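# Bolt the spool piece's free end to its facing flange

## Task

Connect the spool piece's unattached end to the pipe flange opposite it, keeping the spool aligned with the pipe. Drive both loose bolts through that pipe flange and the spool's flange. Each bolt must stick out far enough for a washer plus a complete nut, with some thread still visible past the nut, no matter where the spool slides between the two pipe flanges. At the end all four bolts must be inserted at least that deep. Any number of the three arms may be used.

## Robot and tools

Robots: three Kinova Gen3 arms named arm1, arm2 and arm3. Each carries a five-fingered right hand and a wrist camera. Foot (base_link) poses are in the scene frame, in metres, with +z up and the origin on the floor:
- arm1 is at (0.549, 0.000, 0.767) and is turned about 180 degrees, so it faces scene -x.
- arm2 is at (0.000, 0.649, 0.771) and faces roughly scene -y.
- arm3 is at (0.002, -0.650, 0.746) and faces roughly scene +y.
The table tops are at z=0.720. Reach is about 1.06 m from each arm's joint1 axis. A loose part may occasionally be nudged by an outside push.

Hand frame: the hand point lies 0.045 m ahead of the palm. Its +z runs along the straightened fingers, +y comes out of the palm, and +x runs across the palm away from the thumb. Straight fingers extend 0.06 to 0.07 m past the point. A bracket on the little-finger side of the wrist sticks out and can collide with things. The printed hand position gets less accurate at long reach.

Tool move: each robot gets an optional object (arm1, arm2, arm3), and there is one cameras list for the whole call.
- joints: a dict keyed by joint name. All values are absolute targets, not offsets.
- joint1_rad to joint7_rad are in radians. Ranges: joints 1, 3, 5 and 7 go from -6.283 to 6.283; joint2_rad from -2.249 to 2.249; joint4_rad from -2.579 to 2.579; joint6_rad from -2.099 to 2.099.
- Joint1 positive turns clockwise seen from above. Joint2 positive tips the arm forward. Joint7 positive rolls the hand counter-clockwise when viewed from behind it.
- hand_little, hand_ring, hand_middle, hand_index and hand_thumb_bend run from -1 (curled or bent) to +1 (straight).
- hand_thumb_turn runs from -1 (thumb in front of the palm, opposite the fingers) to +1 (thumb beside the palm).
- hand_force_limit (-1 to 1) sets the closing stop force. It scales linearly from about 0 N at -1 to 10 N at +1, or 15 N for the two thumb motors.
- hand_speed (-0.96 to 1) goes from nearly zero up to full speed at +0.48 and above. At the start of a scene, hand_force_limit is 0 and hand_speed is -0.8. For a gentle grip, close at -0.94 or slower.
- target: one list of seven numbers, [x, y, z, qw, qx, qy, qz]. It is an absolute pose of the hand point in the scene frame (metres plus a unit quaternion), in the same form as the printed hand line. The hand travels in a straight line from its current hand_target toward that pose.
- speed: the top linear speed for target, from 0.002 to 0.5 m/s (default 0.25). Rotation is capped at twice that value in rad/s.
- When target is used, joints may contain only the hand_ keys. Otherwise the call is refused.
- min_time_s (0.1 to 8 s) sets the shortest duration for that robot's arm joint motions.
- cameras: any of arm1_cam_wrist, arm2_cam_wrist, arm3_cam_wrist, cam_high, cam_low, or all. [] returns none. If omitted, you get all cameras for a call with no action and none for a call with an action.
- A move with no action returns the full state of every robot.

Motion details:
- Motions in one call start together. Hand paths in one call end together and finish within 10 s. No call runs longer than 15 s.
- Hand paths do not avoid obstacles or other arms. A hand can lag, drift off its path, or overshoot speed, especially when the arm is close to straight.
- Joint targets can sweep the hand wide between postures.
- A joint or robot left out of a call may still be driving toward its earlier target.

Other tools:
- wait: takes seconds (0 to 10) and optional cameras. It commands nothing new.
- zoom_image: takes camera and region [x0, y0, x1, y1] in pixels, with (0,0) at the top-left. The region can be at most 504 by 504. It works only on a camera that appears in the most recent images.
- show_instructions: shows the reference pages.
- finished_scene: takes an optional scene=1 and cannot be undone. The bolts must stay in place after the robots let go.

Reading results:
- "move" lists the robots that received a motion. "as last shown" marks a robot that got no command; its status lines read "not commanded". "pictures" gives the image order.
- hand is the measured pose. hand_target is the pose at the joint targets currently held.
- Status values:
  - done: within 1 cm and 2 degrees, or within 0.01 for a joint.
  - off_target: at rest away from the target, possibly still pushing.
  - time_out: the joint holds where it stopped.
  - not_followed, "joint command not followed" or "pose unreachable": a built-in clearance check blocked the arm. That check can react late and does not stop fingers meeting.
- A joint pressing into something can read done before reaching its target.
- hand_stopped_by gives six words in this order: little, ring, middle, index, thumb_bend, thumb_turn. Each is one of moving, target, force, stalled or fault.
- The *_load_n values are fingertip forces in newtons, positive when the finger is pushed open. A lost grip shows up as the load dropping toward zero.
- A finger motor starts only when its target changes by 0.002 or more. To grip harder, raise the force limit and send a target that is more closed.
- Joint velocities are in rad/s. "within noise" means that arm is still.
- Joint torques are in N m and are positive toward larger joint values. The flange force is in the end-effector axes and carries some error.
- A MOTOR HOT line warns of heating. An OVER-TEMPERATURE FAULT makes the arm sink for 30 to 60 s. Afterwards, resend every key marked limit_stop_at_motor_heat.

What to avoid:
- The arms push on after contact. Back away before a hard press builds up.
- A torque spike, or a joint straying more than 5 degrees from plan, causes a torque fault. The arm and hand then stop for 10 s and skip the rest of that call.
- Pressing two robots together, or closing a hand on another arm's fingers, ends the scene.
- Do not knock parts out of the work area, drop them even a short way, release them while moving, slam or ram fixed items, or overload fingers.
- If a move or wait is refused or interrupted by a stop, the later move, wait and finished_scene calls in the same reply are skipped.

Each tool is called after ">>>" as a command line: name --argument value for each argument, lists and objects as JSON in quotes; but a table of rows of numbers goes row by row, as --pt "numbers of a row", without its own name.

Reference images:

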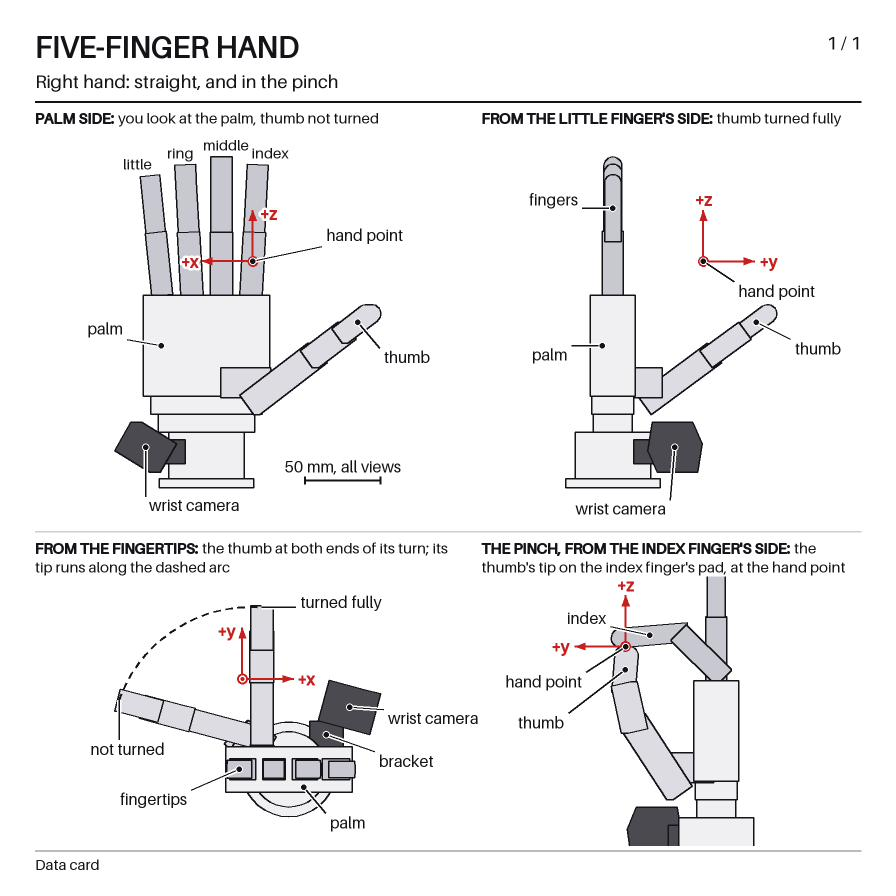

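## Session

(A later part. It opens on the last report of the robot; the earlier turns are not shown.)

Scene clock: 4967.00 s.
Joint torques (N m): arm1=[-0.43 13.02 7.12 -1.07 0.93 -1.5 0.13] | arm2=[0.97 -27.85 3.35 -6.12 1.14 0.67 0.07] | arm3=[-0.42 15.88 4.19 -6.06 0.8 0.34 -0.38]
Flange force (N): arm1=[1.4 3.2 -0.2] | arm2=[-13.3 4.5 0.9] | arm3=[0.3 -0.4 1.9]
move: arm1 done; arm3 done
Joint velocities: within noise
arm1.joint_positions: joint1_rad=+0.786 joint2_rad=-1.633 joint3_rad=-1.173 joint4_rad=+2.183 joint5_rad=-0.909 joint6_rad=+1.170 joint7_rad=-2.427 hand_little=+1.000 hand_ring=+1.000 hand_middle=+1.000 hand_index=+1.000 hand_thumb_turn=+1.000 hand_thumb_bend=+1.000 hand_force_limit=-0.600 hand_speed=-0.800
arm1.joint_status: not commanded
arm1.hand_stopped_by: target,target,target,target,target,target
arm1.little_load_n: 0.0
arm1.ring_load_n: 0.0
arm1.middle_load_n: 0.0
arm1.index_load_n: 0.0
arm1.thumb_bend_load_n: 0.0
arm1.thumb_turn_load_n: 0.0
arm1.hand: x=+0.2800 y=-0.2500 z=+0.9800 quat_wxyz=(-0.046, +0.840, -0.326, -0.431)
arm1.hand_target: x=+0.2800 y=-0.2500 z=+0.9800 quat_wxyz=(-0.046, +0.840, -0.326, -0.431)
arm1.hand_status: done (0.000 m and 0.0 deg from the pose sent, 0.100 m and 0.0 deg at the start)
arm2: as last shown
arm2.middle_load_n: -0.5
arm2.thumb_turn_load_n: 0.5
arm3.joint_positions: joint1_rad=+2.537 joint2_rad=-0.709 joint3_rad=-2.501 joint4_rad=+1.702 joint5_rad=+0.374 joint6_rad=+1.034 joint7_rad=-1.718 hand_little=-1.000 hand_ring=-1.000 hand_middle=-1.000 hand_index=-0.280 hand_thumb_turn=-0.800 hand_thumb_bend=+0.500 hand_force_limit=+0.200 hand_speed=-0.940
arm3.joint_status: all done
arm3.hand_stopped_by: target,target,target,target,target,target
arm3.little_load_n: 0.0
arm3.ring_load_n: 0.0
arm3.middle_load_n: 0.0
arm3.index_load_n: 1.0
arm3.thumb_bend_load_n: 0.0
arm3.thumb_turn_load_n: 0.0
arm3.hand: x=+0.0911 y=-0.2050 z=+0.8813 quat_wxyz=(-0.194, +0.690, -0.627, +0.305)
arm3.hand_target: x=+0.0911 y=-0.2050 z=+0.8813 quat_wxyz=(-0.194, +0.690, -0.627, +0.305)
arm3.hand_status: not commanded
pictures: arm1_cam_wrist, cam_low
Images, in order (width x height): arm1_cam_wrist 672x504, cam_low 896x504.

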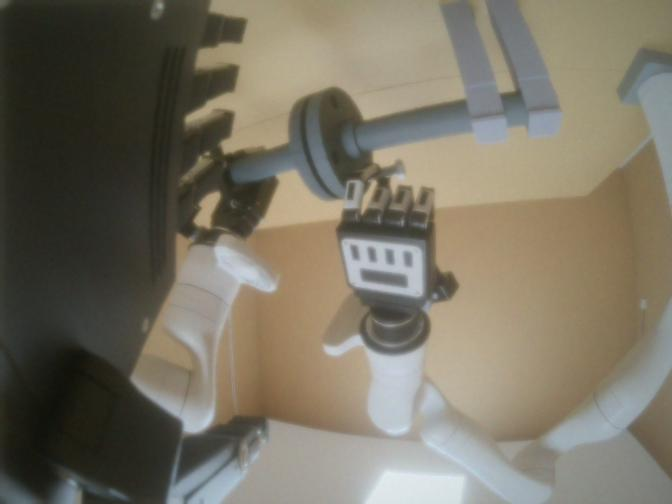

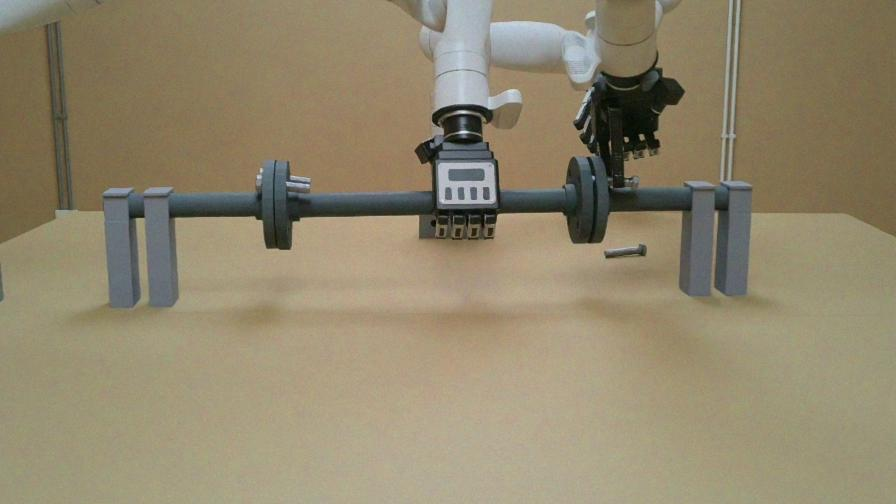

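>>> move --arm3 '{"joints":{"hand_thumb_bend":0.95,"hand_speed":-0.85}}'

>>> move --arm3 '{"target":[0.0930,-0.2052,0.8788,0.1940,-0.6904,0.6267,-0.3048],"speed":0.01}' --cameras '["cam_low"]'

>>> zoom_image --camera "cam_low" --region '[590, 165, 655, 205]'

Scene clock: 4987.17 s.
Joint torques (N m): arm1=[-0.61 13.07 7.13 -1.1 0.9 -1.45 0.14] | arm2=[1.02 -27.83 3.34 -6.09 1.11 0.64 0.03] | arm3=[-0.38 15.84 4.07 -6.05 0.79 0.33 -0.37]
Flange force (N): arm1=[1.2 3.4 0.1] | arm2=[-13.7 4.6 0.7] | arm3=[0.5 -0.4 1.8]
move: arm3 done
Joint velocities: within noise
arm1, arm2: as last shown
arm2.little_load_n: 3.5
arm2.middle_load_n: 0.0
arm2.thumb_turn_load_n: 0.0
arm3.joint_positions: joint1_rad=+2.537 joint2_rad=-0.709 joint3_rad=-2.501 joint4_rad=+1.702 joint5_rad=+0.374 joint6_rad=+1.034 joint7_rad=-1.718 hand_little=-1.000 hand_ring=-1.000 hand_middle=-1.000 hand_index=-0.280 hand_thumb_turn=-0.800 hand_thumb_bend=+0.950 hand_force_limit=+0.200 hand_speed=-0.850
arm3.joint_status: all done
arm3.hand_stopped_by: target,target,target,target,target,target
arm3.little_load_n: 0.0
arm3.ring_load_n: 0.0
arm3.middle_load_n: 0.0
arm3.index_load_n: 1.0
arm3.thumb_bend_load_n: 0.0
arm3.thumb_turn_load_n: 0.0
arm3.hand: x=+0.0911 y=-0.2050 z=+0.8813 quat_wxyz=(-0.194, +0.690, -0.627, +0.305)
arm3.hand_target: x=+0.0911 y=-0.2050 z=+0.8813 quat_wxyz=(-0.194, +0.690, -0.627, +0.305)
arm3.hand_status: not commanded
pictures: none

Scene clock: 4988.13 s.
Joint torques (N m): arm1=[-0.41 13.06 7.21 -1.02 0.93 -1.52 0.14] | arm2=[0.96 -27.71 3.3 -6.03 1.11 0.69 0.08] | arm3=[-0.19 15.75 4.15 -5.86 0.8 0.34 -0.35]
Flange force (N): arm1=[1.7 3.3 -0.3] | arm2=[-13.4 4.5 0.8] | arm3=[0.4 -0.3 1.2]
move: arm3 done
Joint velocities: within noise
arm1, arm2: as last shown
arm2.little_load_n: 4.0
arm2.thumb_bend_load_n: 0.5
arm3.joint_positions: joint1_rad=+2.541 joint2_rad=-0.713 joint3_rad=-2.501 joint4_rad=+1.706 joint5_rad=+0.374 joint6_rad=+1.025 joint7_rad=-1.718 hand_little=-1.000 hand_ring=-1.000 hand_middle=-1.000 hand_index=-0.280 hand_thumb_turn=-0.800 hand_thumb_bend=+0.950 hand_force_limit=+0.200 hand_speed=-0.850
arm3.joint_status: not commanded
arm3.hand_stopped_by: target,target,target,target,target,target
arm3.little_load_n: 0.0
arm3.ring_load_n: 0.0
arm3.middle_load_n: 0.0
arm3.index_load_n: 0.0
arm3.thumb_bend_load_n: 0.0
arm3.thumb_turn_load_n: 0.0
arm3.hand: x=+0.0930 y=-0.2052 z=+0.8788 quat_wxyz=(-0.194, +0.690, -0.627, +0.305)
arm3.hand_target: x=+0.0930 y=-0.2052 z=+0.8788 quat_wxyz=(-0.194, +0.690, -0.627, +0.305)
arm3.hand_status: done (0.000 m and 0.0 deg from the pose sent, 0.003 m and 0.0 deg at the start)
Images, in order (width x height): cam_low 896x504.

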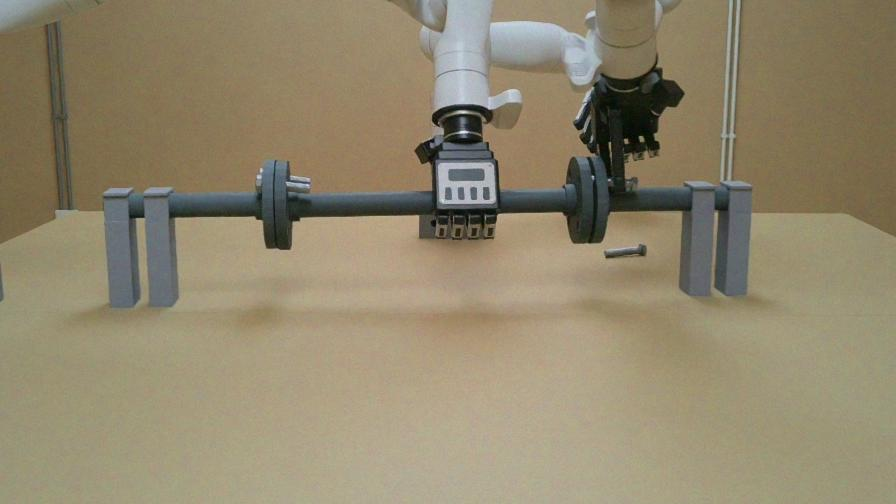

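Scaled by 7.754 from the camera's image (finer frame: 1280x720).

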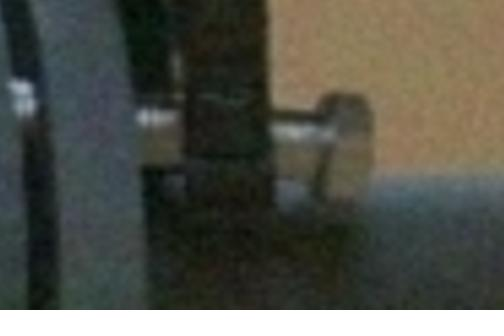

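>>> move --arm3 '{"target":[0.1010,-0.2060,0.8855,0.1940,-0.6904,0.6267,-0.3048],"speed":0.02}' --cameras '["cam_low"]'

>>> zoom_image --camera "cam_low" --region '[590, 165, 655, 205]'

Scene clock: 5004.43 s.
Joint torques (N m): arm1=[-0.59 13.1 7.12 -1.13 0.95 -1.51 0.09] | arm2=[0.9 -27.69 3.23 -6.02 1.09 0.68 0.08] | arm3=[-0.17 15.57 4.23 -5.95 0.85 0.37 -0.37]
Flange force (N): arm1=[1.3 3.3 0.2] | arm2=[-13.5 4.3 0.8] | arm3=[0.4 -0.2 1.3]
move: arm3 done
Joint velocities: within noise
arm1, arm2: as last shown
arm2.thumb_bend_load_n: 0.0
arm3.joint_positions: joint1_rad=+2.552 joint2_rad=-0.699 joint3_rad=-2.495 joint4_rad=+1.706 joint5_rad=+0.382 joint6_rad=+1.026 joint7_rad=-1.702 hand_little=-1.000 hand_ring=-1.000 hand_middle=-1.000 hand_index=-0.280 hand_thumb_turn=-0.800 hand_thumb_bend=+0.950 hand_force_limit=+0.200 hand_speed=-0.850
arm3.joint_status: not commanded
arm3.hand_stopped_by: target,target,target,target,target,target
arm3.little_load_n: 0.0
arm3.ring_load_n: 0.0
arm3.middle_load_n: 0.0
arm3.index_load_n: 0.0
arm3.thumb_bend_load_n: 0.0
arm3.thumb_turn_load_n: 0.0
arm3.hand: x=+0.1010 y=-0.2060 z=+0.8855 quat_wxyz=(-0.194, +0.690, -0.627, +0.305)
arm3.hand_target: x=+0.1010 y=-0.2060 z=+0.8855 quat_wxyz=(-0.194, +0.690, -0.627, +0.305)
arm3.hand_status: done (0.000 m and 0.0 deg from the pose sent, 0.010 m and 0.0 deg at the start)
Images, in order (width x height): cam_low 896x504.

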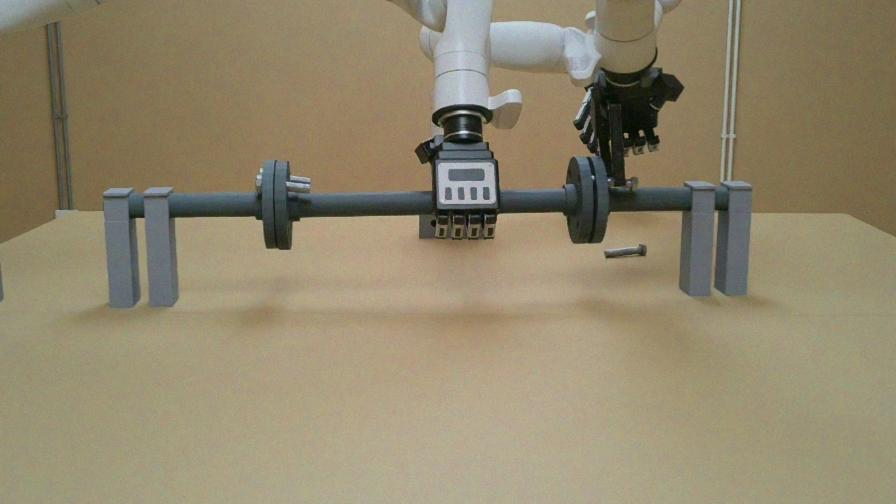

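Scaled by 7.754 from the camera's image (finer frame: 1280x720).

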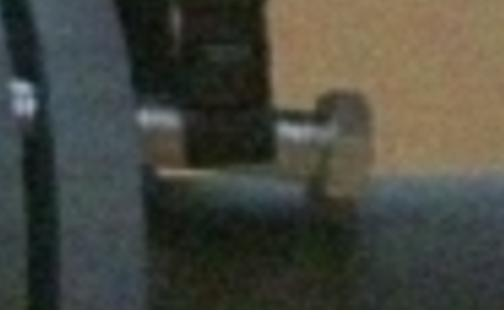

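>>> move --arm3 '{"target":[0.1240,-0.2070,0.9060,0.1940,-0.6904,0.6267,-0.3048],"speed":0.04}' --cameras '["cam_low","cam_high"]'

>>> zoom_image --camera "cam_low" --region '[590, 145, 665, 205]'

Scene clock: 5011.43 s.
Joint torques (N m): arm1=[-0.53 13.11 7.17 -1.06 0.98 -1.51 0.09] | arm2=[0.88 -27.71 3.21 -6.01 1.12 0.66 0.09] | arm3=[-0.2 15.25 4.1 -6.42 0.9 0.22 -0.35]
Flange force (N): arm1=[1.5 3.4 0.2] | arm2=[-13.6 4.4 0.7] | arm3=[0.6 -0.1 1.3]
move: arm3 done
Joint velocities: within noise
arm1, arm2: as last shown
arm3.joint_positions: joint1_rad=+2.589 joint2_rad=-0.661 joint3_rad=-2.480 joint4_rad=+1.696 joint5_rad=+0.402 joint6_rad=+1.036 joint7_rad=-1.649 hand_little=-1.000 hand_ring=-1.000 hand_middle=-1.000 hand_index=-0.280 hand_thumb_turn=-0.800 hand_thumb_bend=+0.950 hand_force_limit=+0.200 hand_speed=-0.850
arm3.joint_status: not commanded
arm3.hand_stopped_by: target,target,target,target,target,target
arm3.little_load_n: 0.0
arm3.ring_load_n: 0.0
arm3.middle_load_n: 0.5
arm3.index_load_n: 0.0
arm3.thumb_bend_load_n: 0.0
arm3.thumb_turn_load_n: 0.0
arm3.hand: x=+0.1240 y=-0.2070 z=+0.9060 quat_wxyz=(-0.194, +0.690, -0.627, +0.305)
arm3.hand_target: x=+0.1240 y=-0.2070 z=+0.9060 quat_wxyz=(-0.194, +0.690, -0.627, +0.305)
arm3.hand_status: done (0.000 m and 0.0 deg from the pose sent, 0.031 m and 0.0 deg at the start)
pictures: cam_high, cam_low
Images, in order (width x height): cam_high 896x504, cam_low 896x504.

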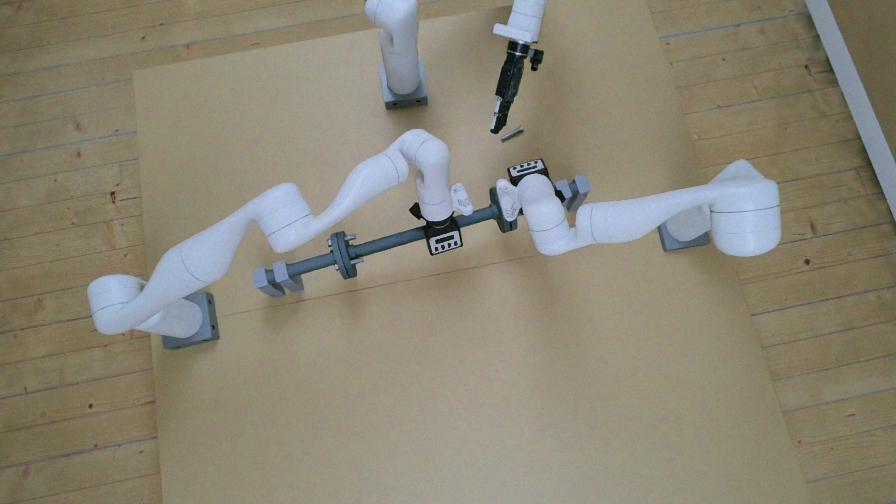

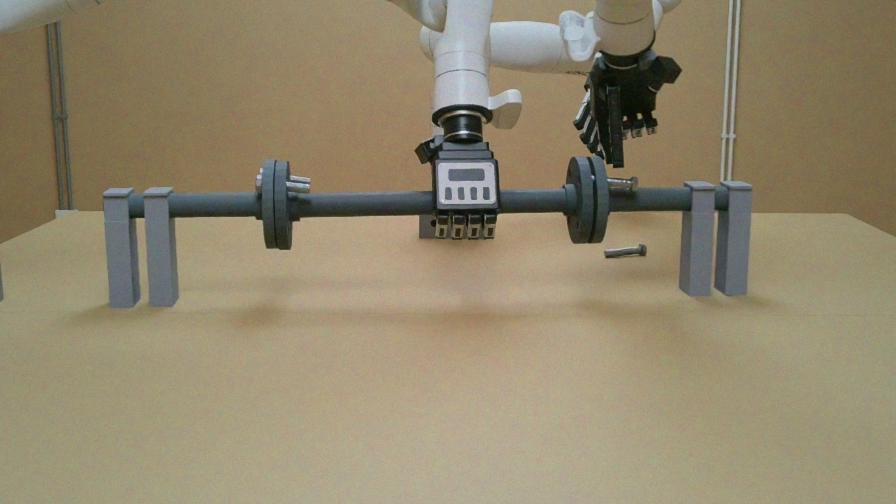

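Scaled by 6.720 from the camera's image (finer frame: 1280x720).

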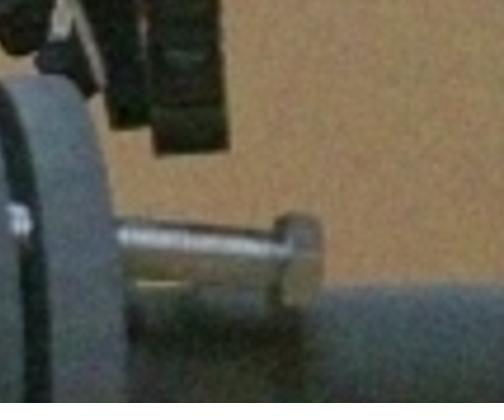

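>>> move --arm3 '{"target":[0.1100,-0.2650,0.9120,0.1940,-0.6904,0.6267,-0.3048],"speed":0.08}'

>>> move --arm3 '{"target":[0.0702,-0.2620,0.8790,0.1940,-0.6904,0.6267,-0.3048],"speed":0.04}' --cameras '["cam_low","cam_high","arm1_cam_wrist"]'

>>> zoom_image --camera "cam_low" --region '[590, 145, 665, 205]'

>>> zoom_image --camera "arm1_cam_wrist" --region '[290, 80, 450, 240]'

Scene clock: 5071.37 s.
Joint torques (N m): arm1=[-0.53 13.06 7.13 -1.13 0.99 -1.48 0.15] | arm2=[0.86 -27.76 3.24 -6.02 1.1 0.66 0.1] | arm3=[-0.16 12.73 3.53 -6.08 0.82 0.39 -0.36]
Flange force (N): arm1=[1.4 3.2 0.2] | arm2=[-13.5 4.4 0.8] | arm3=[0.5 -0.1 1.5]
move: arm3 done
Joint velocities: within noise
arm1: as last shown
arm2.joint_positions: joint1_rad=-0.116 joint2_rad=+1.187 joint3_rad=-0.394 joint4_rad=+0.776 joint5_rad=+0.832 joint6_rad=+1.426 joint7_rad=-2.025 hand_little=-0.892 hand_ring=-0.814 hand_middle=-0.812 hand_index=-0.829 hand_thumb_turn=-1.000 hand_thumb_bend=+1.000 hand_force_limit=-0.100 hand_speed=-0.940
arm2.joint_status: not commanded
arm2.hand_stopped_by: force,force,force,force,target,target
arm2.little_load_n: 3.5
arm2.ring_load_n: 0.0
arm2.middle_load_n: 0.5
arm2.index_load_n: 0.0
arm2.thumb_bend_load_n: 0.0
arm2.thumb_turn_load_n: 0.0
arm2.hand: x=+0.0829 y=-0.0460 z=+0.7954 quat_wxyz=(+0.159, -0.649, -0.723, +0.177)
arm2.hand_target: x=+0.0829 y=-0.0460 z=+0.7954 quat_wxyz=(+0.159, -0.649, -0.723, +0.177)
arm2.hand_status: not commanded
arm3.joint_positions: joint1_rad=+2.472 joint2_rad=-0.555 joint3_rad=-2.437 joint4_rad=+1.877 joint5_rad=+0.450 joint6_rad=+1.008 joint7_rad=-1.735 hand_little=-1.000 hand_ring=-1.000 hand_middle=-1.000 hand_index=-0.280 hand_thumb_turn=-0.800 hand_thumb_bend=+0.950 hand_force_limit=+0.200 hand_speed=-0.850
arm3.joint_status: not commanded
arm3.hand_stopped_by: target,target,target,target,target,target
arm3.little_load_n: 0.5
arm3.ring_load_n: 0.0
arm3.middle_load_n: 0.0
arm3.index_load_n: 0.0
arm3.thumb_bend_load_n: 0.0
arm3.thumb_turn_load_n: 0.0
arm3.hand: x=+0.1100 y=-0.2650 z=+0.9120 quat_wxyz=(-0.194, +0.690, -0.627, +0.305)
arm3.hand_target: x=+0.1100 y=-0.2650 z=+0.9120 quat_wxyz=(-0.194, +0.690, -0.627, +0.305)
arm3.hand_status: done (0.000 m and 0.0 deg from the pose sent, 0.060 m and 0.0 deg at the start)
pictures: none

Scene clock: 5073.17 s.
Joint torques (N m): arm1=[-0.56 13.1 7.08 -1.06 0.95 -1.46 0.09] | arm2=[0.87 -27.73 3.2 -6 1.08 0.63 0.06] | arm3=[-0.21 13.65 3.73 -5.35 0.76 0.47 -0.36]
Flange force (N): arm1=[1.2 3.4 0.1] | arm2=[-13.8 4.4 0.7] | arm3=[0.1 -0.3 1.4]
move: arm3 done
Joint velocities: within noise
arm1, arm2: as last shown
arm1.thumb_bend_load_n: -0.5
arm2.little_load_n: 4.0
arm2.middle_load_n: 0.0
arm2.thumb_bend_load_n: -0.5
arm3.joint_positions: joint1_rad=+2.415 joint2_rad=-0.630 joint3_rad=-2.475 joint4_rad=+1.882 joint5_rad=+0.402 joint6_rad=+0.994 joint7_rad=-1.820 hand_little=-1.000 hand_ring=-1.000 hand_middle=-1.000 hand_index=-0.280 hand_thumb_turn=-0.800 hand_thumb_bend=+0.950 hand_force_limit=+0.200 hand_speed=-0.850
arm3.joint_status: not commanded
arm3.hand_stopped_by: target,target,target,target,target,target
arm3.little_load_n: 0.0
arm3.ring_load_n: 0.0
arm3.middle_load_n: 0.0
arm3.index_load_n: 0.0
arm3.thumb_bend_load_n: 0.0
arm3.thumb_turn_load_n: 0.0
arm3.hand: x=+0.0702 y=-0.2620 z=+0.8790 quat_wxyz=(-0.194, +0.690, -0.627, +0.305)
arm3.hand_target: x=+0.0702 y=-0.2620 z=+0.8790 quat_wxyz=(-0.194, +0.690, -0.627, +0.305)
arm3.hand_status: done (0.000 m and 0.0 deg from the pose sent, 0.052 m and 0.0 deg at the start)
pictures: arm1_cam_wrist, cam_high, cam_low
Images, in order (width x height): arm1_cam_wrist 672x504, cam_high 896x504, cam_low 896x504.

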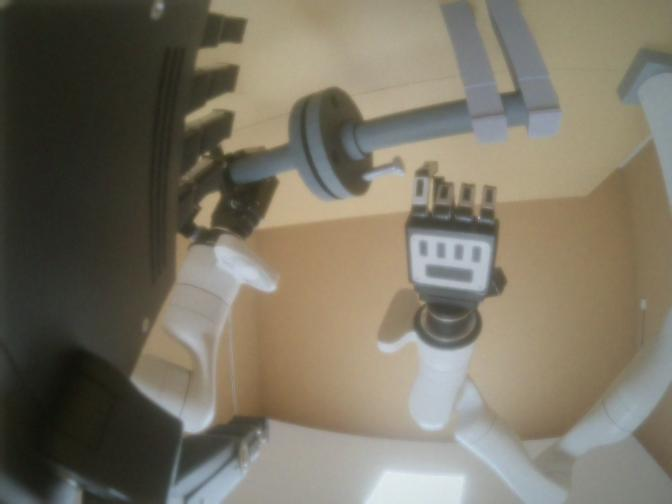

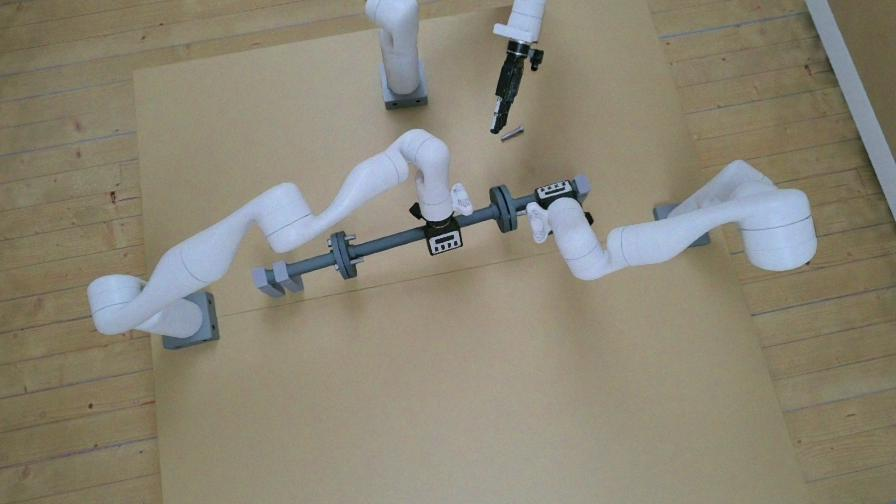

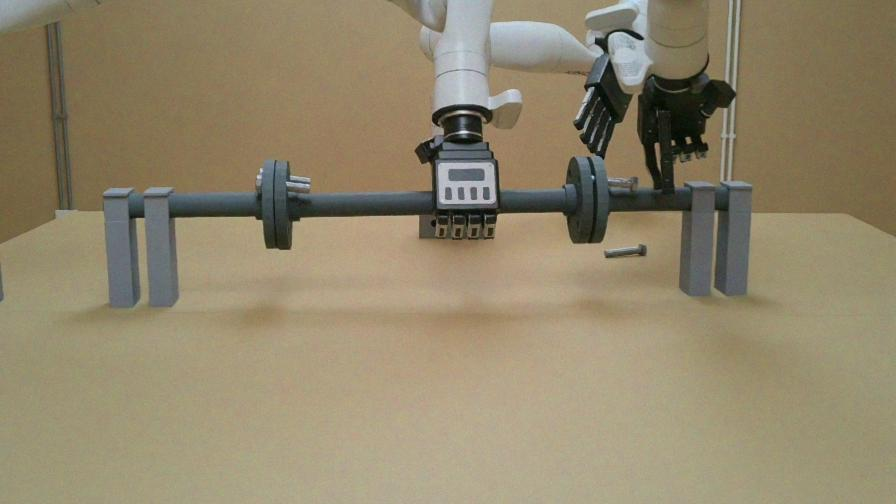

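Scaled by 6.720 from the camera's image (finer frame: 1280x720).

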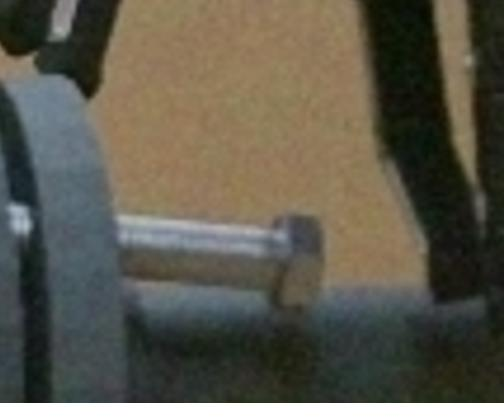

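Scaled by 3.150 from the camera's image (finer frame: 960x720).

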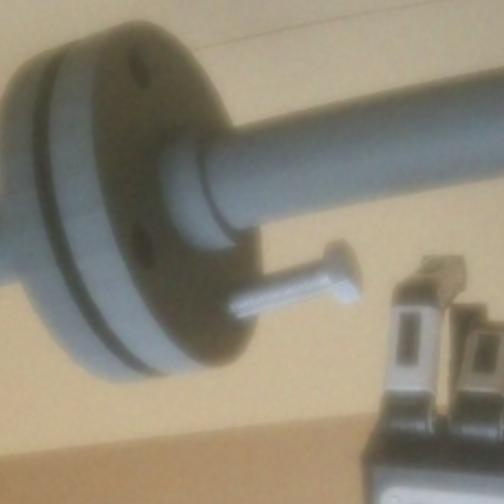

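>>> move --arm3 '{"target":[0.0706,-0.2500,0.8780,0.1940,-0.6904,0.6267,-0.3048],"speed":0.02}'

>>> move --arm3 '{"target":[0.0701,-0.2450,0.8776,0.1940,-0.6904,0.6267,-0.3048],"speed":0.01}' --cameras '["cam_low"]'

>>> zoom_image --camera "cam_low" --region '[590, 145, 665, 205]'

Scene clock: 5087.83 s.
Joint torques (N m): arm1=[-0.47 13.13 7.04 -1.05 0.98 -1.53 0.14] | arm2=[0.88 -27.71 3.23 -6.01 1.08 0.67 0.09] | arm3=[-0.19 14.08 3.91 -5.48 0.77 0.47 -0.36]
Flange force (N): arm1=[1.6 3.3 -0.3] | arm2=[-13.5 4.4 0.8] | arm3=[0.4 -0.3 1.4]
move: arm3 done
Joint velocities: within noise
arm1, arm2: as last shown
arm1.thumb_turn_load_n: -0.5
arm2.thumb_bend_load_n: 0.0
arm3.joint_positions: joint1_rad=+2.435 joint2_rad=-0.650 joint3_rad=-2.484 joint4_rad=+1.844 joint5_rad=+0.393 joint6_rad=+1.004 joint7_rad=-1.805 hand_little=-1.000 hand_ring=-1.000 hand_middle=-1.000 hand_index=-0.280 hand_thumb_turn=-0.800 hand_thumb_bend=+0.950 hand_force_limit=+0.200 hand_speed=-0.850
arm3.joint_status: not commanded
arm3.hand_stopped_by: target,target,target,target,target,target
arm3.little_load_n: 0.0
arm3.ring_load_n: 0.5
arm3.middle_load_n: 0.0
arm3.index_load_n: 0.0
arm3.thumb_bend_load_n: 0.0
arm3.thumb_turn_load_n: 0.0
arm3.hand: x=+0.0706 y=-0.2500 z=+0.8780 quat_wxyz=(-0.194, +0.690, -0.627, +0.305)
arm3.hand_target: x=+0.0706 y=-0.2500 z=+0.8780 quat_wxyz=(-0.194, +0.690, -0.627, +0.305)
arm3.hand_status: done (0.000 m and 0.0 deg from the pose sent, 0.012 m and 0.0 deg at the start)
pictures: none

Scene clock: 5088.83 s.
Joint torques (N m): arm1=[-0.44 13.07 7.08 -1.13 0.95 -1.48 0.08] | arm2=[0.91 -27.72 3.25 -6.06 1.11 0.67 0.08] | arm3=[-0.18 14.29 3.88 -5.55 0.76 0.45 -0.38]
Flange force (N): arm1=[1.2 3.0 0.0] | arm2=[-13.3 4.4 0.8] | arm3=[0.5 -0.3 1.4]
move: arm3 done
Joint velocities: within noise
arm1.joint_positions: joint1_rad=+0.786 joint2_rad=-1.633 joint3_rad=-1.173 joint4_rad=+2.183 joint5_rad=-0.909 joint6_rad=+1.170 joint7_rad=-2.427 hand_little=+1.000 hand_ring=+1.000 hand_middle=+1.000 hand_index=+1.000 hand_thumb_turn=+1.000 hand_thumb_bend=+1.000 hand_force_limit=-0.600 hand_speed=-0.800
arm1.joint_status: not commanded
arm1.hand_stopped_by: target,target,target,target,target,target
arm1.little_load_n: 0.0
arm1.ring_load_n: 0.0
arm1.middle_load_n: 0.0
arm1.index_load_n: 0.0
arm1.thumb_bend_load_n: -0.5
arm1.thumb_turn_load_n: 0.0
arm1.hand: x=+0.2800 y=-0.2500 z=+0.9800 quat_wxyz=(-0.046, +0.840, -0.326, -0.431)
arm1.hand_target: x=+0.2800 y=-0.2500 z=+0.9800 quat_wxyz=(-0.046, +0.840, -0.326, -0.431)
arm1.hand_status: not commanded
arm2: as last shown
arm2.little_load_n: 3.5
arm2.thumb_bend_load_n: 0.5
arm3.joint_positions: joint1_rad=+2.442 joint2_rad=-0.658 joint3_rad=-2.488 joint4_rad=+1.828 joint5_rad=+0.389 joint6_rad=+1.009 joint7_rad=-1.799 hand_little=-1.000 hand_ring=-1.000 hand_middle=-1.000 hand_index=-0.280 hand_thumb_turn=-0.800 hand_thumb_bend=+0.950 hand_force_limit=+0.200 hand_speed=-0.850
arm3.joint_status: not commanded
arm3.hand_stopped_by: target,target,target,target,target,target
arm3.little_load_n: 0.0
arm3.ring_load_n: 0.0
arm3.middle_load_n: 0.0
arm3.index_load_n: 0.0
arm3.thumb_bend_load_n: 0.0
arm3.thumb_turn_load_n: 0.0
arm3.hand: x=+0.0701 y=-0.2450 z=+0.8776 quat_wxyz=(-0.194, +0.690, -0.627, +0.305)
arm3.hand_target: x=+0.0701 y=-0.2450 z=+0.8776 quat_wxyz=(-0.194, +0.690, -0.627, +0.305)
arm3.hand_status: done (0.000 m and 0.0 deg from the pose sent, 0.005 m and 0.0 deg at the start)
Images, in order (width x height): cam_low 896x504.

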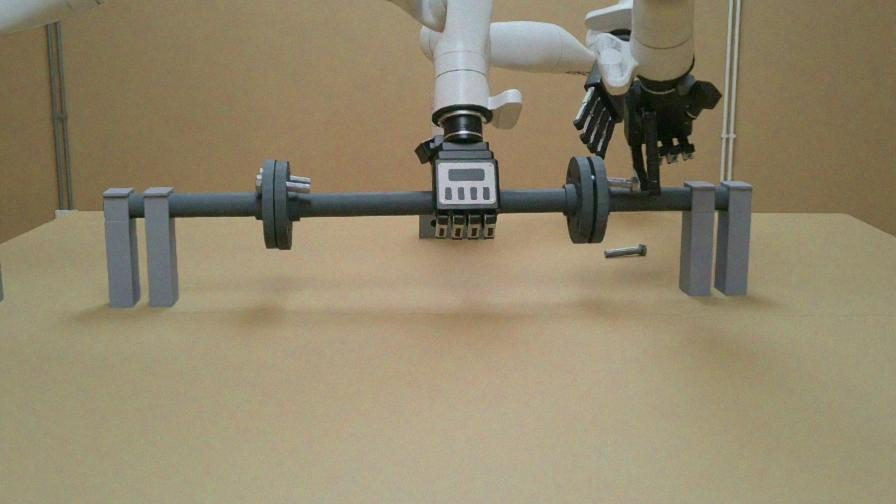

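Scaled by 6.720 from the camera's image (finer frame: 1280x720).

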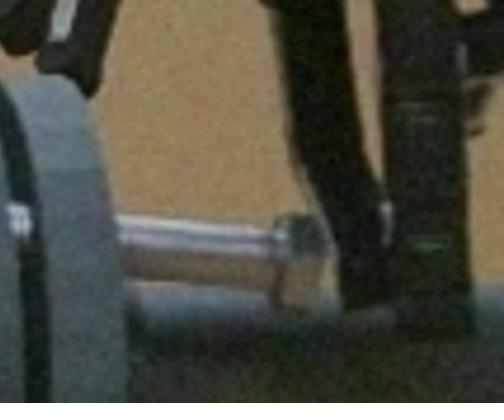

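>>> move --arm3 '{"target":[0.0698,-0.2425,0.8776,0.1940,-0.6904,0.6267,-0.3048],"speed":0.01}'

>>> move --arm3 '{"target":[0.0696,-0.2405,0.8776,0.1940,-0.6904,0.6267,-0.3048],"speed":0.01}' --cameras '["cam_low"]'

>>> zoom_image --camera "cam_low" --region '[590, 145, 665, 205]'

Scene clock: 5105.07 s.
Joint torques (N m): arm1=[-0.57 13.05 7.22 -1.1 0.95 -1.52 0.12] | arm2=[0.94 -27.37 3.28 -5.95 1.08 0.6 0.05] | arm3=[-0.29 14.41 3.77 -5.97 0.76 0.15 -0.42]
Flange force (N): arm1=[1.4 3.4 0.2] | arm2=[-13.3 4.1 0.2] | arm3=[1.4 -0.6 1.3]
move: arm3 done
Joint velocities: within noise
arm1, arm2: as last shown
arm1.thumb_bend_load_n: 0.0
arm2.little_load_n: 4.0
arm2.thumb_bend_load_n: 0.0
arm3.joint_positions: joint1_rad=+2.446 joint2_rad=-0.662 joint3_rad=-2.489 joint4_rad=+1.819 joint5_rad=+0.387 joint6_rad=+1.013 joint7_rad=-1.796 hand_little=-1.000 hand_ring=-1.000 hand_middle=-1.000 hand_index=-0.280 hand_thumb_turn=-0.800 hand_thumb_bend=+0.950 hand_force_limit=+0.200 hand_speed=-0.850
arm3.joint_status: not commanded
arm3.hand_stopped_by: target,target,target,target,target,target
arm3.little_load_n: 0.5
arm3.ring_load_n: 0.0
arm3.middle_load_n: 0.0
arm3.index_load_n: 0.0
arm3.thumb_bend_load_n: 0.0
arm3.thumb_turn_load_n: 0.0
arm3.hand: x=+0.0698 y=-0.2425 z=+0.8776 quat_wxyz=(-0.194, +0.690, -0.627, +0.305)
arm3.hand_target: x=+0.0698 y=-0.2425 z=+0.8776 quat_wxyz=(-0.194, +0.690, -0.627, +0.305)
arm3.hand_status: done (0.000 m and 0.0 deg from the pose sent, 0.003 m and 0.0 deg at the start)
pictures: none

Scene clock: 5106.03 s.
Joint torques (N m): arm1=[-0.55 13.07 7.12 -1.08 0.94 -1.42 0.09] | arm2=[0.95 -27.44 3.24 -6.02 1.08 0.63 0.08] | arm3=[-0.29 14.38 3.8 -5.98 0.76 0.1 -0.44]
Flange force (N): arm1=[1.1 3.3 0.2] | arm2=[-12.9 4.2 0.4] | arm3=[1.5 -0.7 1.0]
move: arm3 done
Joint velocities: within noise
arm1, arm2: as last shown
arm3.joint_positions: joint1_rad=+2.449 joint2_rad=-0.665 joint3_rad=-2.491 joint4_rad=+1.812 joint5_rad=+0.385 joint6_rad=+1.016 joint7_rad=-1.794 hand_little=-1.000 hand_ring=-1.000 hand_middle=-1.000 hand_index=-0.280 hand_thumb_turn=-0.800 hand_thumb_bend=+0.950 hand_force_limit=+0.200 hand_speed=-0.850
arm3.joint_status: not commanded
arm3.hand_stopped_by: target,target,target,target,target,target
arm3.little_load_n: 0.0
arm3.ring_load_n: 0.0
arm3.middle_load_n: 0.0
arm3.index_load_n: 0.0
arm3.thumb_bend_load_n: 0.0
arm3.thumb_turn_load_n: 0.0
arm3.hand: x=+0.0696 y=-0.2405 z=+0.8776 quat_wxyz=(-0.194, +0.690, -0.627, +0.305)
arm3.hand_target: x=+0.0696 y=-0.2405 z=+0.8776 quat_wxyz=(-0.194, +0.690, -0.627, +0.305)
arm3.hand_status: done (0.000 m and 0.0 deg from the pose sent, 0.002 m and 0.0 deg at the start)
Images, in order (width x height): cam_low 896x504.

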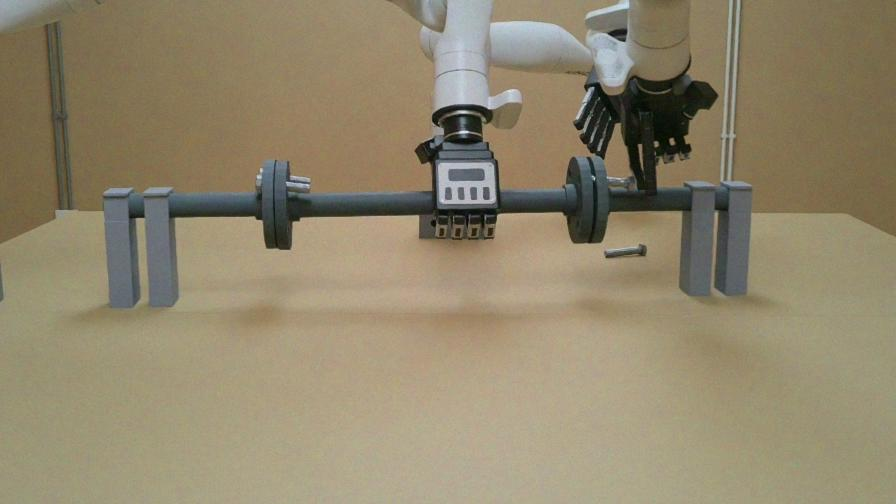

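Scaled by 6.720 from the camera's image (finer frame: 1280x720).

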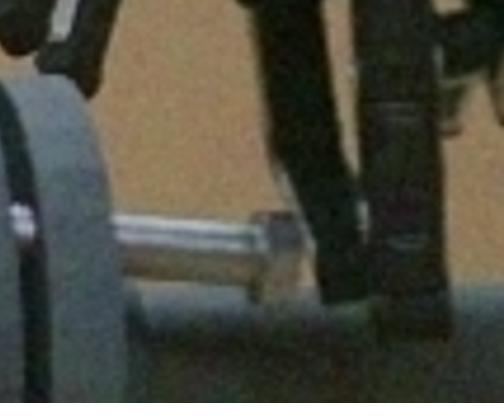

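>>> move --arm3 '{"target":[0.0692,-0.2365,0.8776,0.1940,-0.6904,0.6267,-0.3048],"speed":0.01}'

>>> move --arm3 '{"target":[0.0687,-0.2325,0.8776,0.1940,-0.6904,0.6267,-0.3048],"speed":0.01}' --cameras '["cam_low"]'

>>> zoom_image --camera "cam_low" --region '[550, 145, 660, 225]'

Scene clock: 5117.07 s.
Joint torques (N m): arm1=[-0.5 12.99 7.13 -1.11 0.98 -1.5 0.09] | arm2=[0.87 -27.82 3.2 -6.08 1.1 0.62 0.07] | arm3=[-0.2 14.64 3.87 -5.92 0.78 0.24 -0.39]
Flange force (N): arm1=[1.2 3.2 0.1] | arm2=[-13.6 4.4 0.8] | arm3=[1.3 -0.3 1.3]
move: arm3 done
Joint velocities: within noise
arm1, arm2: as last shown
arm1.thumb_bend_load_n: -0.5
arm2.little_load_n: 3.5
arm3.joint_positions: joint1_rad=+2.454 joint2_rad=-0.671 joint3_rad=-2.494 joint4_rad=+1.799 joint5_rad=+0.382 joint6_rad=+1.021 joint7_rad=-1.789 hand_little=-1.000 hand_ring=-1.000 hand_middle=-1.000 hand_index=-0.280 hand_thumb_turn=-0.800 hand_thumb_bend=+0.950 hand_force_limit=+0.200 hand_speed=-0.850
arm3.joint_status: not commanded
arm3.hand_stopped_by: target,target,target,target,target,target
arm3.little_load_n: 0.0
arm3.ring_load_n: 0.0
arm3.middle_load_n: 0.0
arm3.index_load_n: 0.0
arm3.thumb_bend_load_n: 0.0
arm3.thumb_turn_load_n: 0.0
arm3.hand: x=+0.0692 y=-0.2365 z=+0.8776 quat_wxyz=(-0.194, +0.690, -0.627, +0.305)
arm3.hand_target: x=+0.0692 y=-0.2365 z=+0.8776 quat_wxyz=(-0.194, +0.690, -0.627, +0.305)
arm3.hand_status: done (0.000 m and 0.0 deg from the pose sent, 0.004 m and 0.0 deg at the start)
pictures: none

Scene clock: 5118.03 s.
Joint torques (N m): arm1=[-0.55 13.05 7.19 -1.06 0.93 -1.5 0.15] | arm2=[0.89 -27.98 3.23 -6.14 1.17 0.61 0.06] | arm3=[-0.19 14.8 3.93 -5.83 0.85 0.27 -0.39]
Flange force (N): arm1=[1.5 3.5 0.0] | arm2=[-13.6 4.5 1.0] | arm3=[0.9 -0.3 1.2]
move: arm3 done
Joint velocities: within noise
arm1, arm2: as last shown
arm1.thumb_bend_load_n: 0.0
arm2.little_load_n: 4.0
arm3.joint_positions: joint1_rad=+2.459 joint2_rad=-0.677 joint3_rad=-2.497 joint4_rad=+1.785 joint5_rad=+0.379 joint6_rad=+1.027 joint7_rad=-1.785 hand_little=-1.000 hand_ring=-1.000 hand_middle=-1.000 hand_index=-0.280 hand_thumb_turn=-0.800 hand_thumb_bend=+0.950 hand_force_limit=+0.200 hand_speed=-0.850
arm3.joint_status: not commanded
arm3.hand_stopped_by: target,target,target,target,target,target
arm3.little_load_n: 0.0
arm3.ring_load_n: 0.0
arm3.middle_load_n: 0.0
arm3.index_load_n: 0.0
arm3.thumb_bend_load_n: 0.0
arm3.thumb_turn_load_n: 0.0
arm3.hand: x=+0.0687 y=-0.2325 z=+0.8776 quat_wxyz=(-0.194, +0.690, -0.627, +0.305)
arm3.hand_target: x=+0.0687 y=-0.2325 z=+0.8776 quat_wxyz=(-0.194, +0.690, -0.627, +0.305)
arm3.hand_status: done (0.000 m and 0.0 deg from the pose sent, 0.004 m and 0.0 deg at the start)
Images, in order (width x height): cam_low 896x504.

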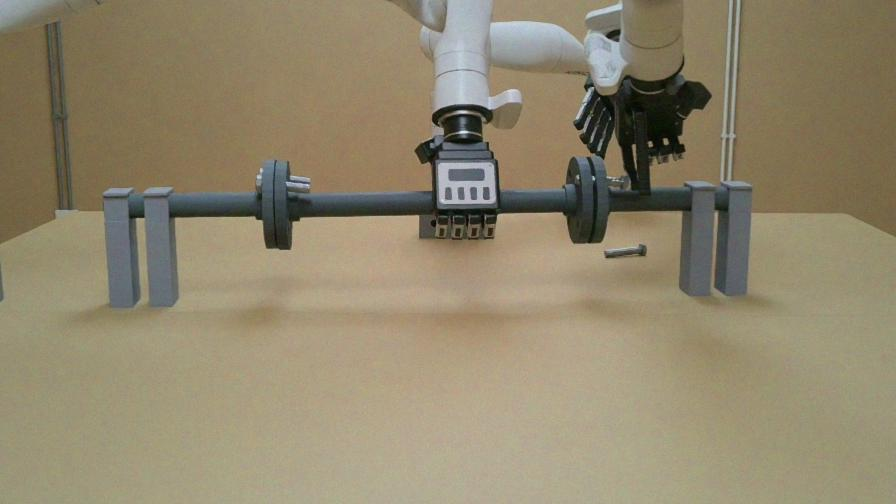

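Scaled by 4.582 from the camera's image (finer frame: 1280x720).

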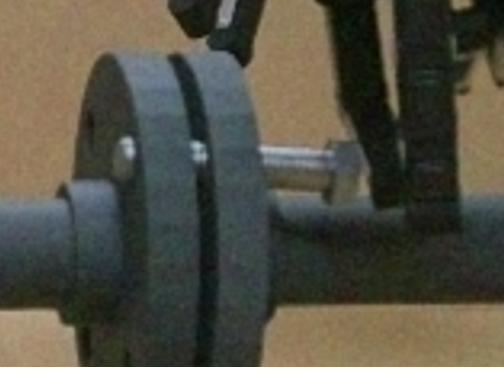

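>>> move --arm3 '{"target":[0.0681,-0.2265,0.8776,0.1940,-0.6904,0.6267,-0.3048],"speed":0.01}'

>>> move --arm3 '{"target":[0.0675,-0.2210,0.8776,0.1940,-0.6904,0.6267,-0.3048],"speed":0.01}' --cameras '["cam_low"]'

>>> zoom_image --camera "cam_low" --region '[550, 145, 660, 225]'

Scene clock: 5127.30 s.
Joint torques (N m): arm1=[-0.51 13.08 7.09 -1.18 0.96 -1.51 0.13] | arm2=[0.88 -28.19 3.21 -6.22 1.18 0.63 0.08] | arm3=[-0.2 15.02 4.04 -5.8 0.81 0.34 -0.39]
Flange force (N): arm1=[1.3 3.0 0.1] | arm2=[-13.6 4.7 1.3] | arm3=[0.7 -0.4 1.3]
move: arm3 done
Joint velocities: within noise
arm1: as last shown
arm2.joint_positions: joint1_rad=-0.116 joint2_rad=+1.187 joint3_rad=-0.394 joint4_rad=+0.776 joint5_rad=+0.832 joint6_rad=+1.426 joint7_rad=-2.025 hand_little=-0.892 hand_ring=-0.814 hand_middle=-0.812 hand_index=-0.829 hand_thumb_turn=-1.000 hand_thumb_bend=+1.000 hand_force_limit=-0.100 hand_speed=-0.940
arm2.joint_status: not commanded
arm2.hand_stopped_by: force,force,force,force,target,target
arm2.little_load_n: 4.0
arm2.ring_load_n: 0.0
arm2.middle_load_n: 0.0
arm2.index_load_n: 0.0
arm2.thumb_bend_load_n: 0.0
arm2.thumb_turn_load_n: 0.0
arm2.hand: x=+0.0829 y=-0.0460 z=+0.7954 quat_wxyz=(+0.159, -0.649, -0.723, +0.177)
arm2.hand_target: x=+0.0829 y=-0.0460 z=+0.7954 quat_wxyz=(+0.159, -0.649, -0.723, +0.177)
arm2.hand_status: not commanded
arm3.joint_positions: joint1_rad=+2.468 joint2_rad=-0.686 joint3_rad=-2.501 joint4_rad=+1.764 joint5_rad=+0.375 joint6_rad=+1.036 joint7_rad=-1.778 hand_little=-1.000 hand_ring=-1.000 hand_middle=-1.000 hand_index=-0.280 hand_thumb_turn=-0.800 hand_thumb_bend=+0.950 hand_force_limit=+0.200 hand_speed=-0.850
arm3.joint_status: not commanded
arm3.hand_stopped_by: target,target,target,target,target,target
arm3.little_load_n: 0.0
arm3.ring_load_n: 0.0
arm3.middle_load_n: 0.0
arm3.index_load_n: 0.0
arm3.thumb_bend_load_n: -0.5
arm3.thumb_turn_load_n: 0.0
arm3.hand: x=+0.0681 y=-0.2265 z=+0.8776 quat_wxyz=(-0.194, +0.690, -0.627, +0.305)
arm3.hand_target: x=+0.0681 y=-0.2265 z=+0.8776 quat_wxyz=(-0.194, +0.690, -0.627, +0.305)
arm3.hand_status: done (0.000 m and 0.0 deg from the pose sent, 0.006 m and 0.0 deg at the start)
pictures: none

Scene clock: 5128.33 s.
Joint torques (N m): arm1=[-0.56 13.06 7.15 -1.12 0.92 -1.52 0.07] | arm2=[0.86 -28.28 3.22 -6.33 1.17 0.64 0.12] | arm3=[-0.23 15.25 4.04 -5.81 0.85 0.33 -0.42]
Flange force (N): arm1=[1.2 3.3 0.1] | arm2=[-12.8 4.7 1.6] | arm3=[0.6 -0.5 1.2]
move: arm3 done
Joint velocities: within noise
arm1, arm2: as last shown
arm3.joint_positions: joint1_rad=+2.475 joint2_rad=-0.695 joint3_rad=-2.505 joint4_rad=+1.745 joint5_rad=+0.370 joint6_rad=+1.044 joint7_rad=-1.772 hand_little=-1.000 hand_ring=-1.000 hand_middle=-1.000 hand_index=-0.280 hand_thumb_turn=-0.800 hand_thumb_bend=+0.950 hand_force_limit=+0.200 hand_speed=-0.850
arm3.joint_status: not commanded
arm3.hand_stopped_by: target,target,target,target,target,target
arm3.little_load_n: 0.0
arm3.ring_load_n: 0.5
arm3.middle_load_n: 0.0
arm3.index_load_n: 0.0
arm3.thumb_bend_load_n: 0.0
arm3.thumb_turn_load_n: 0.5
arm3.hand: x=+0.0675 y=-0.2210 z=+0.8776 quat_wxyz=(-0.194, +0.690, -0.627, +0.305)
arm3.hand_target: x=+0.0675 y=-0.2210 z=+0.8776 quat_wxyz=(-0.194, +0.690, -0.627, +0.305)
arm3.hand_status: done (0.000 m and 0.0 deg from the pose sent, 0.006 m and 0.0 deg at the start)
Images, in order (width x height): cam_low 896x504.

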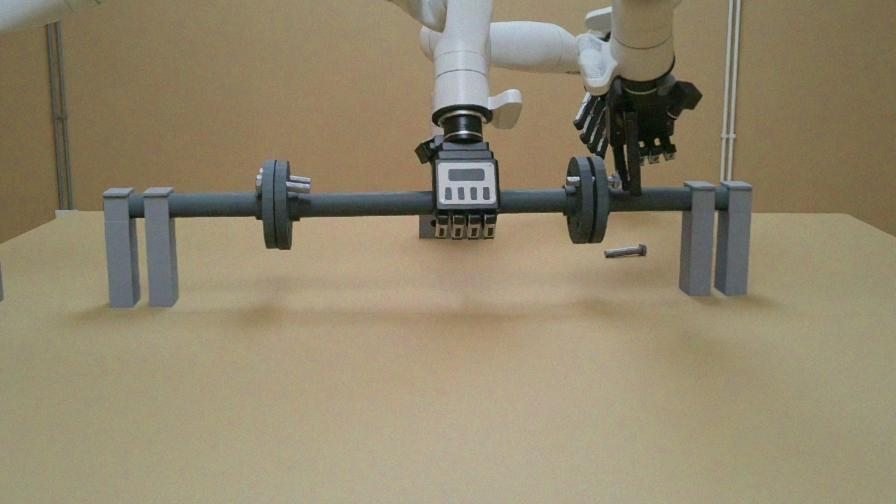

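Scaled by 4.582 from the camera's image (finer frame: 1280x720).

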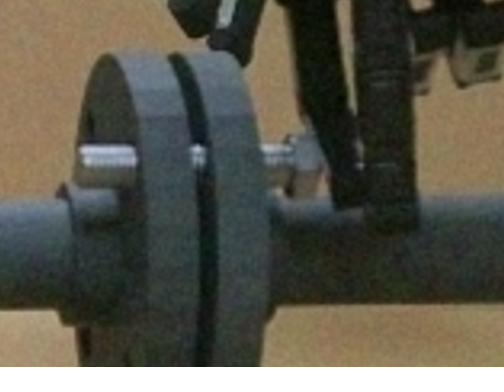

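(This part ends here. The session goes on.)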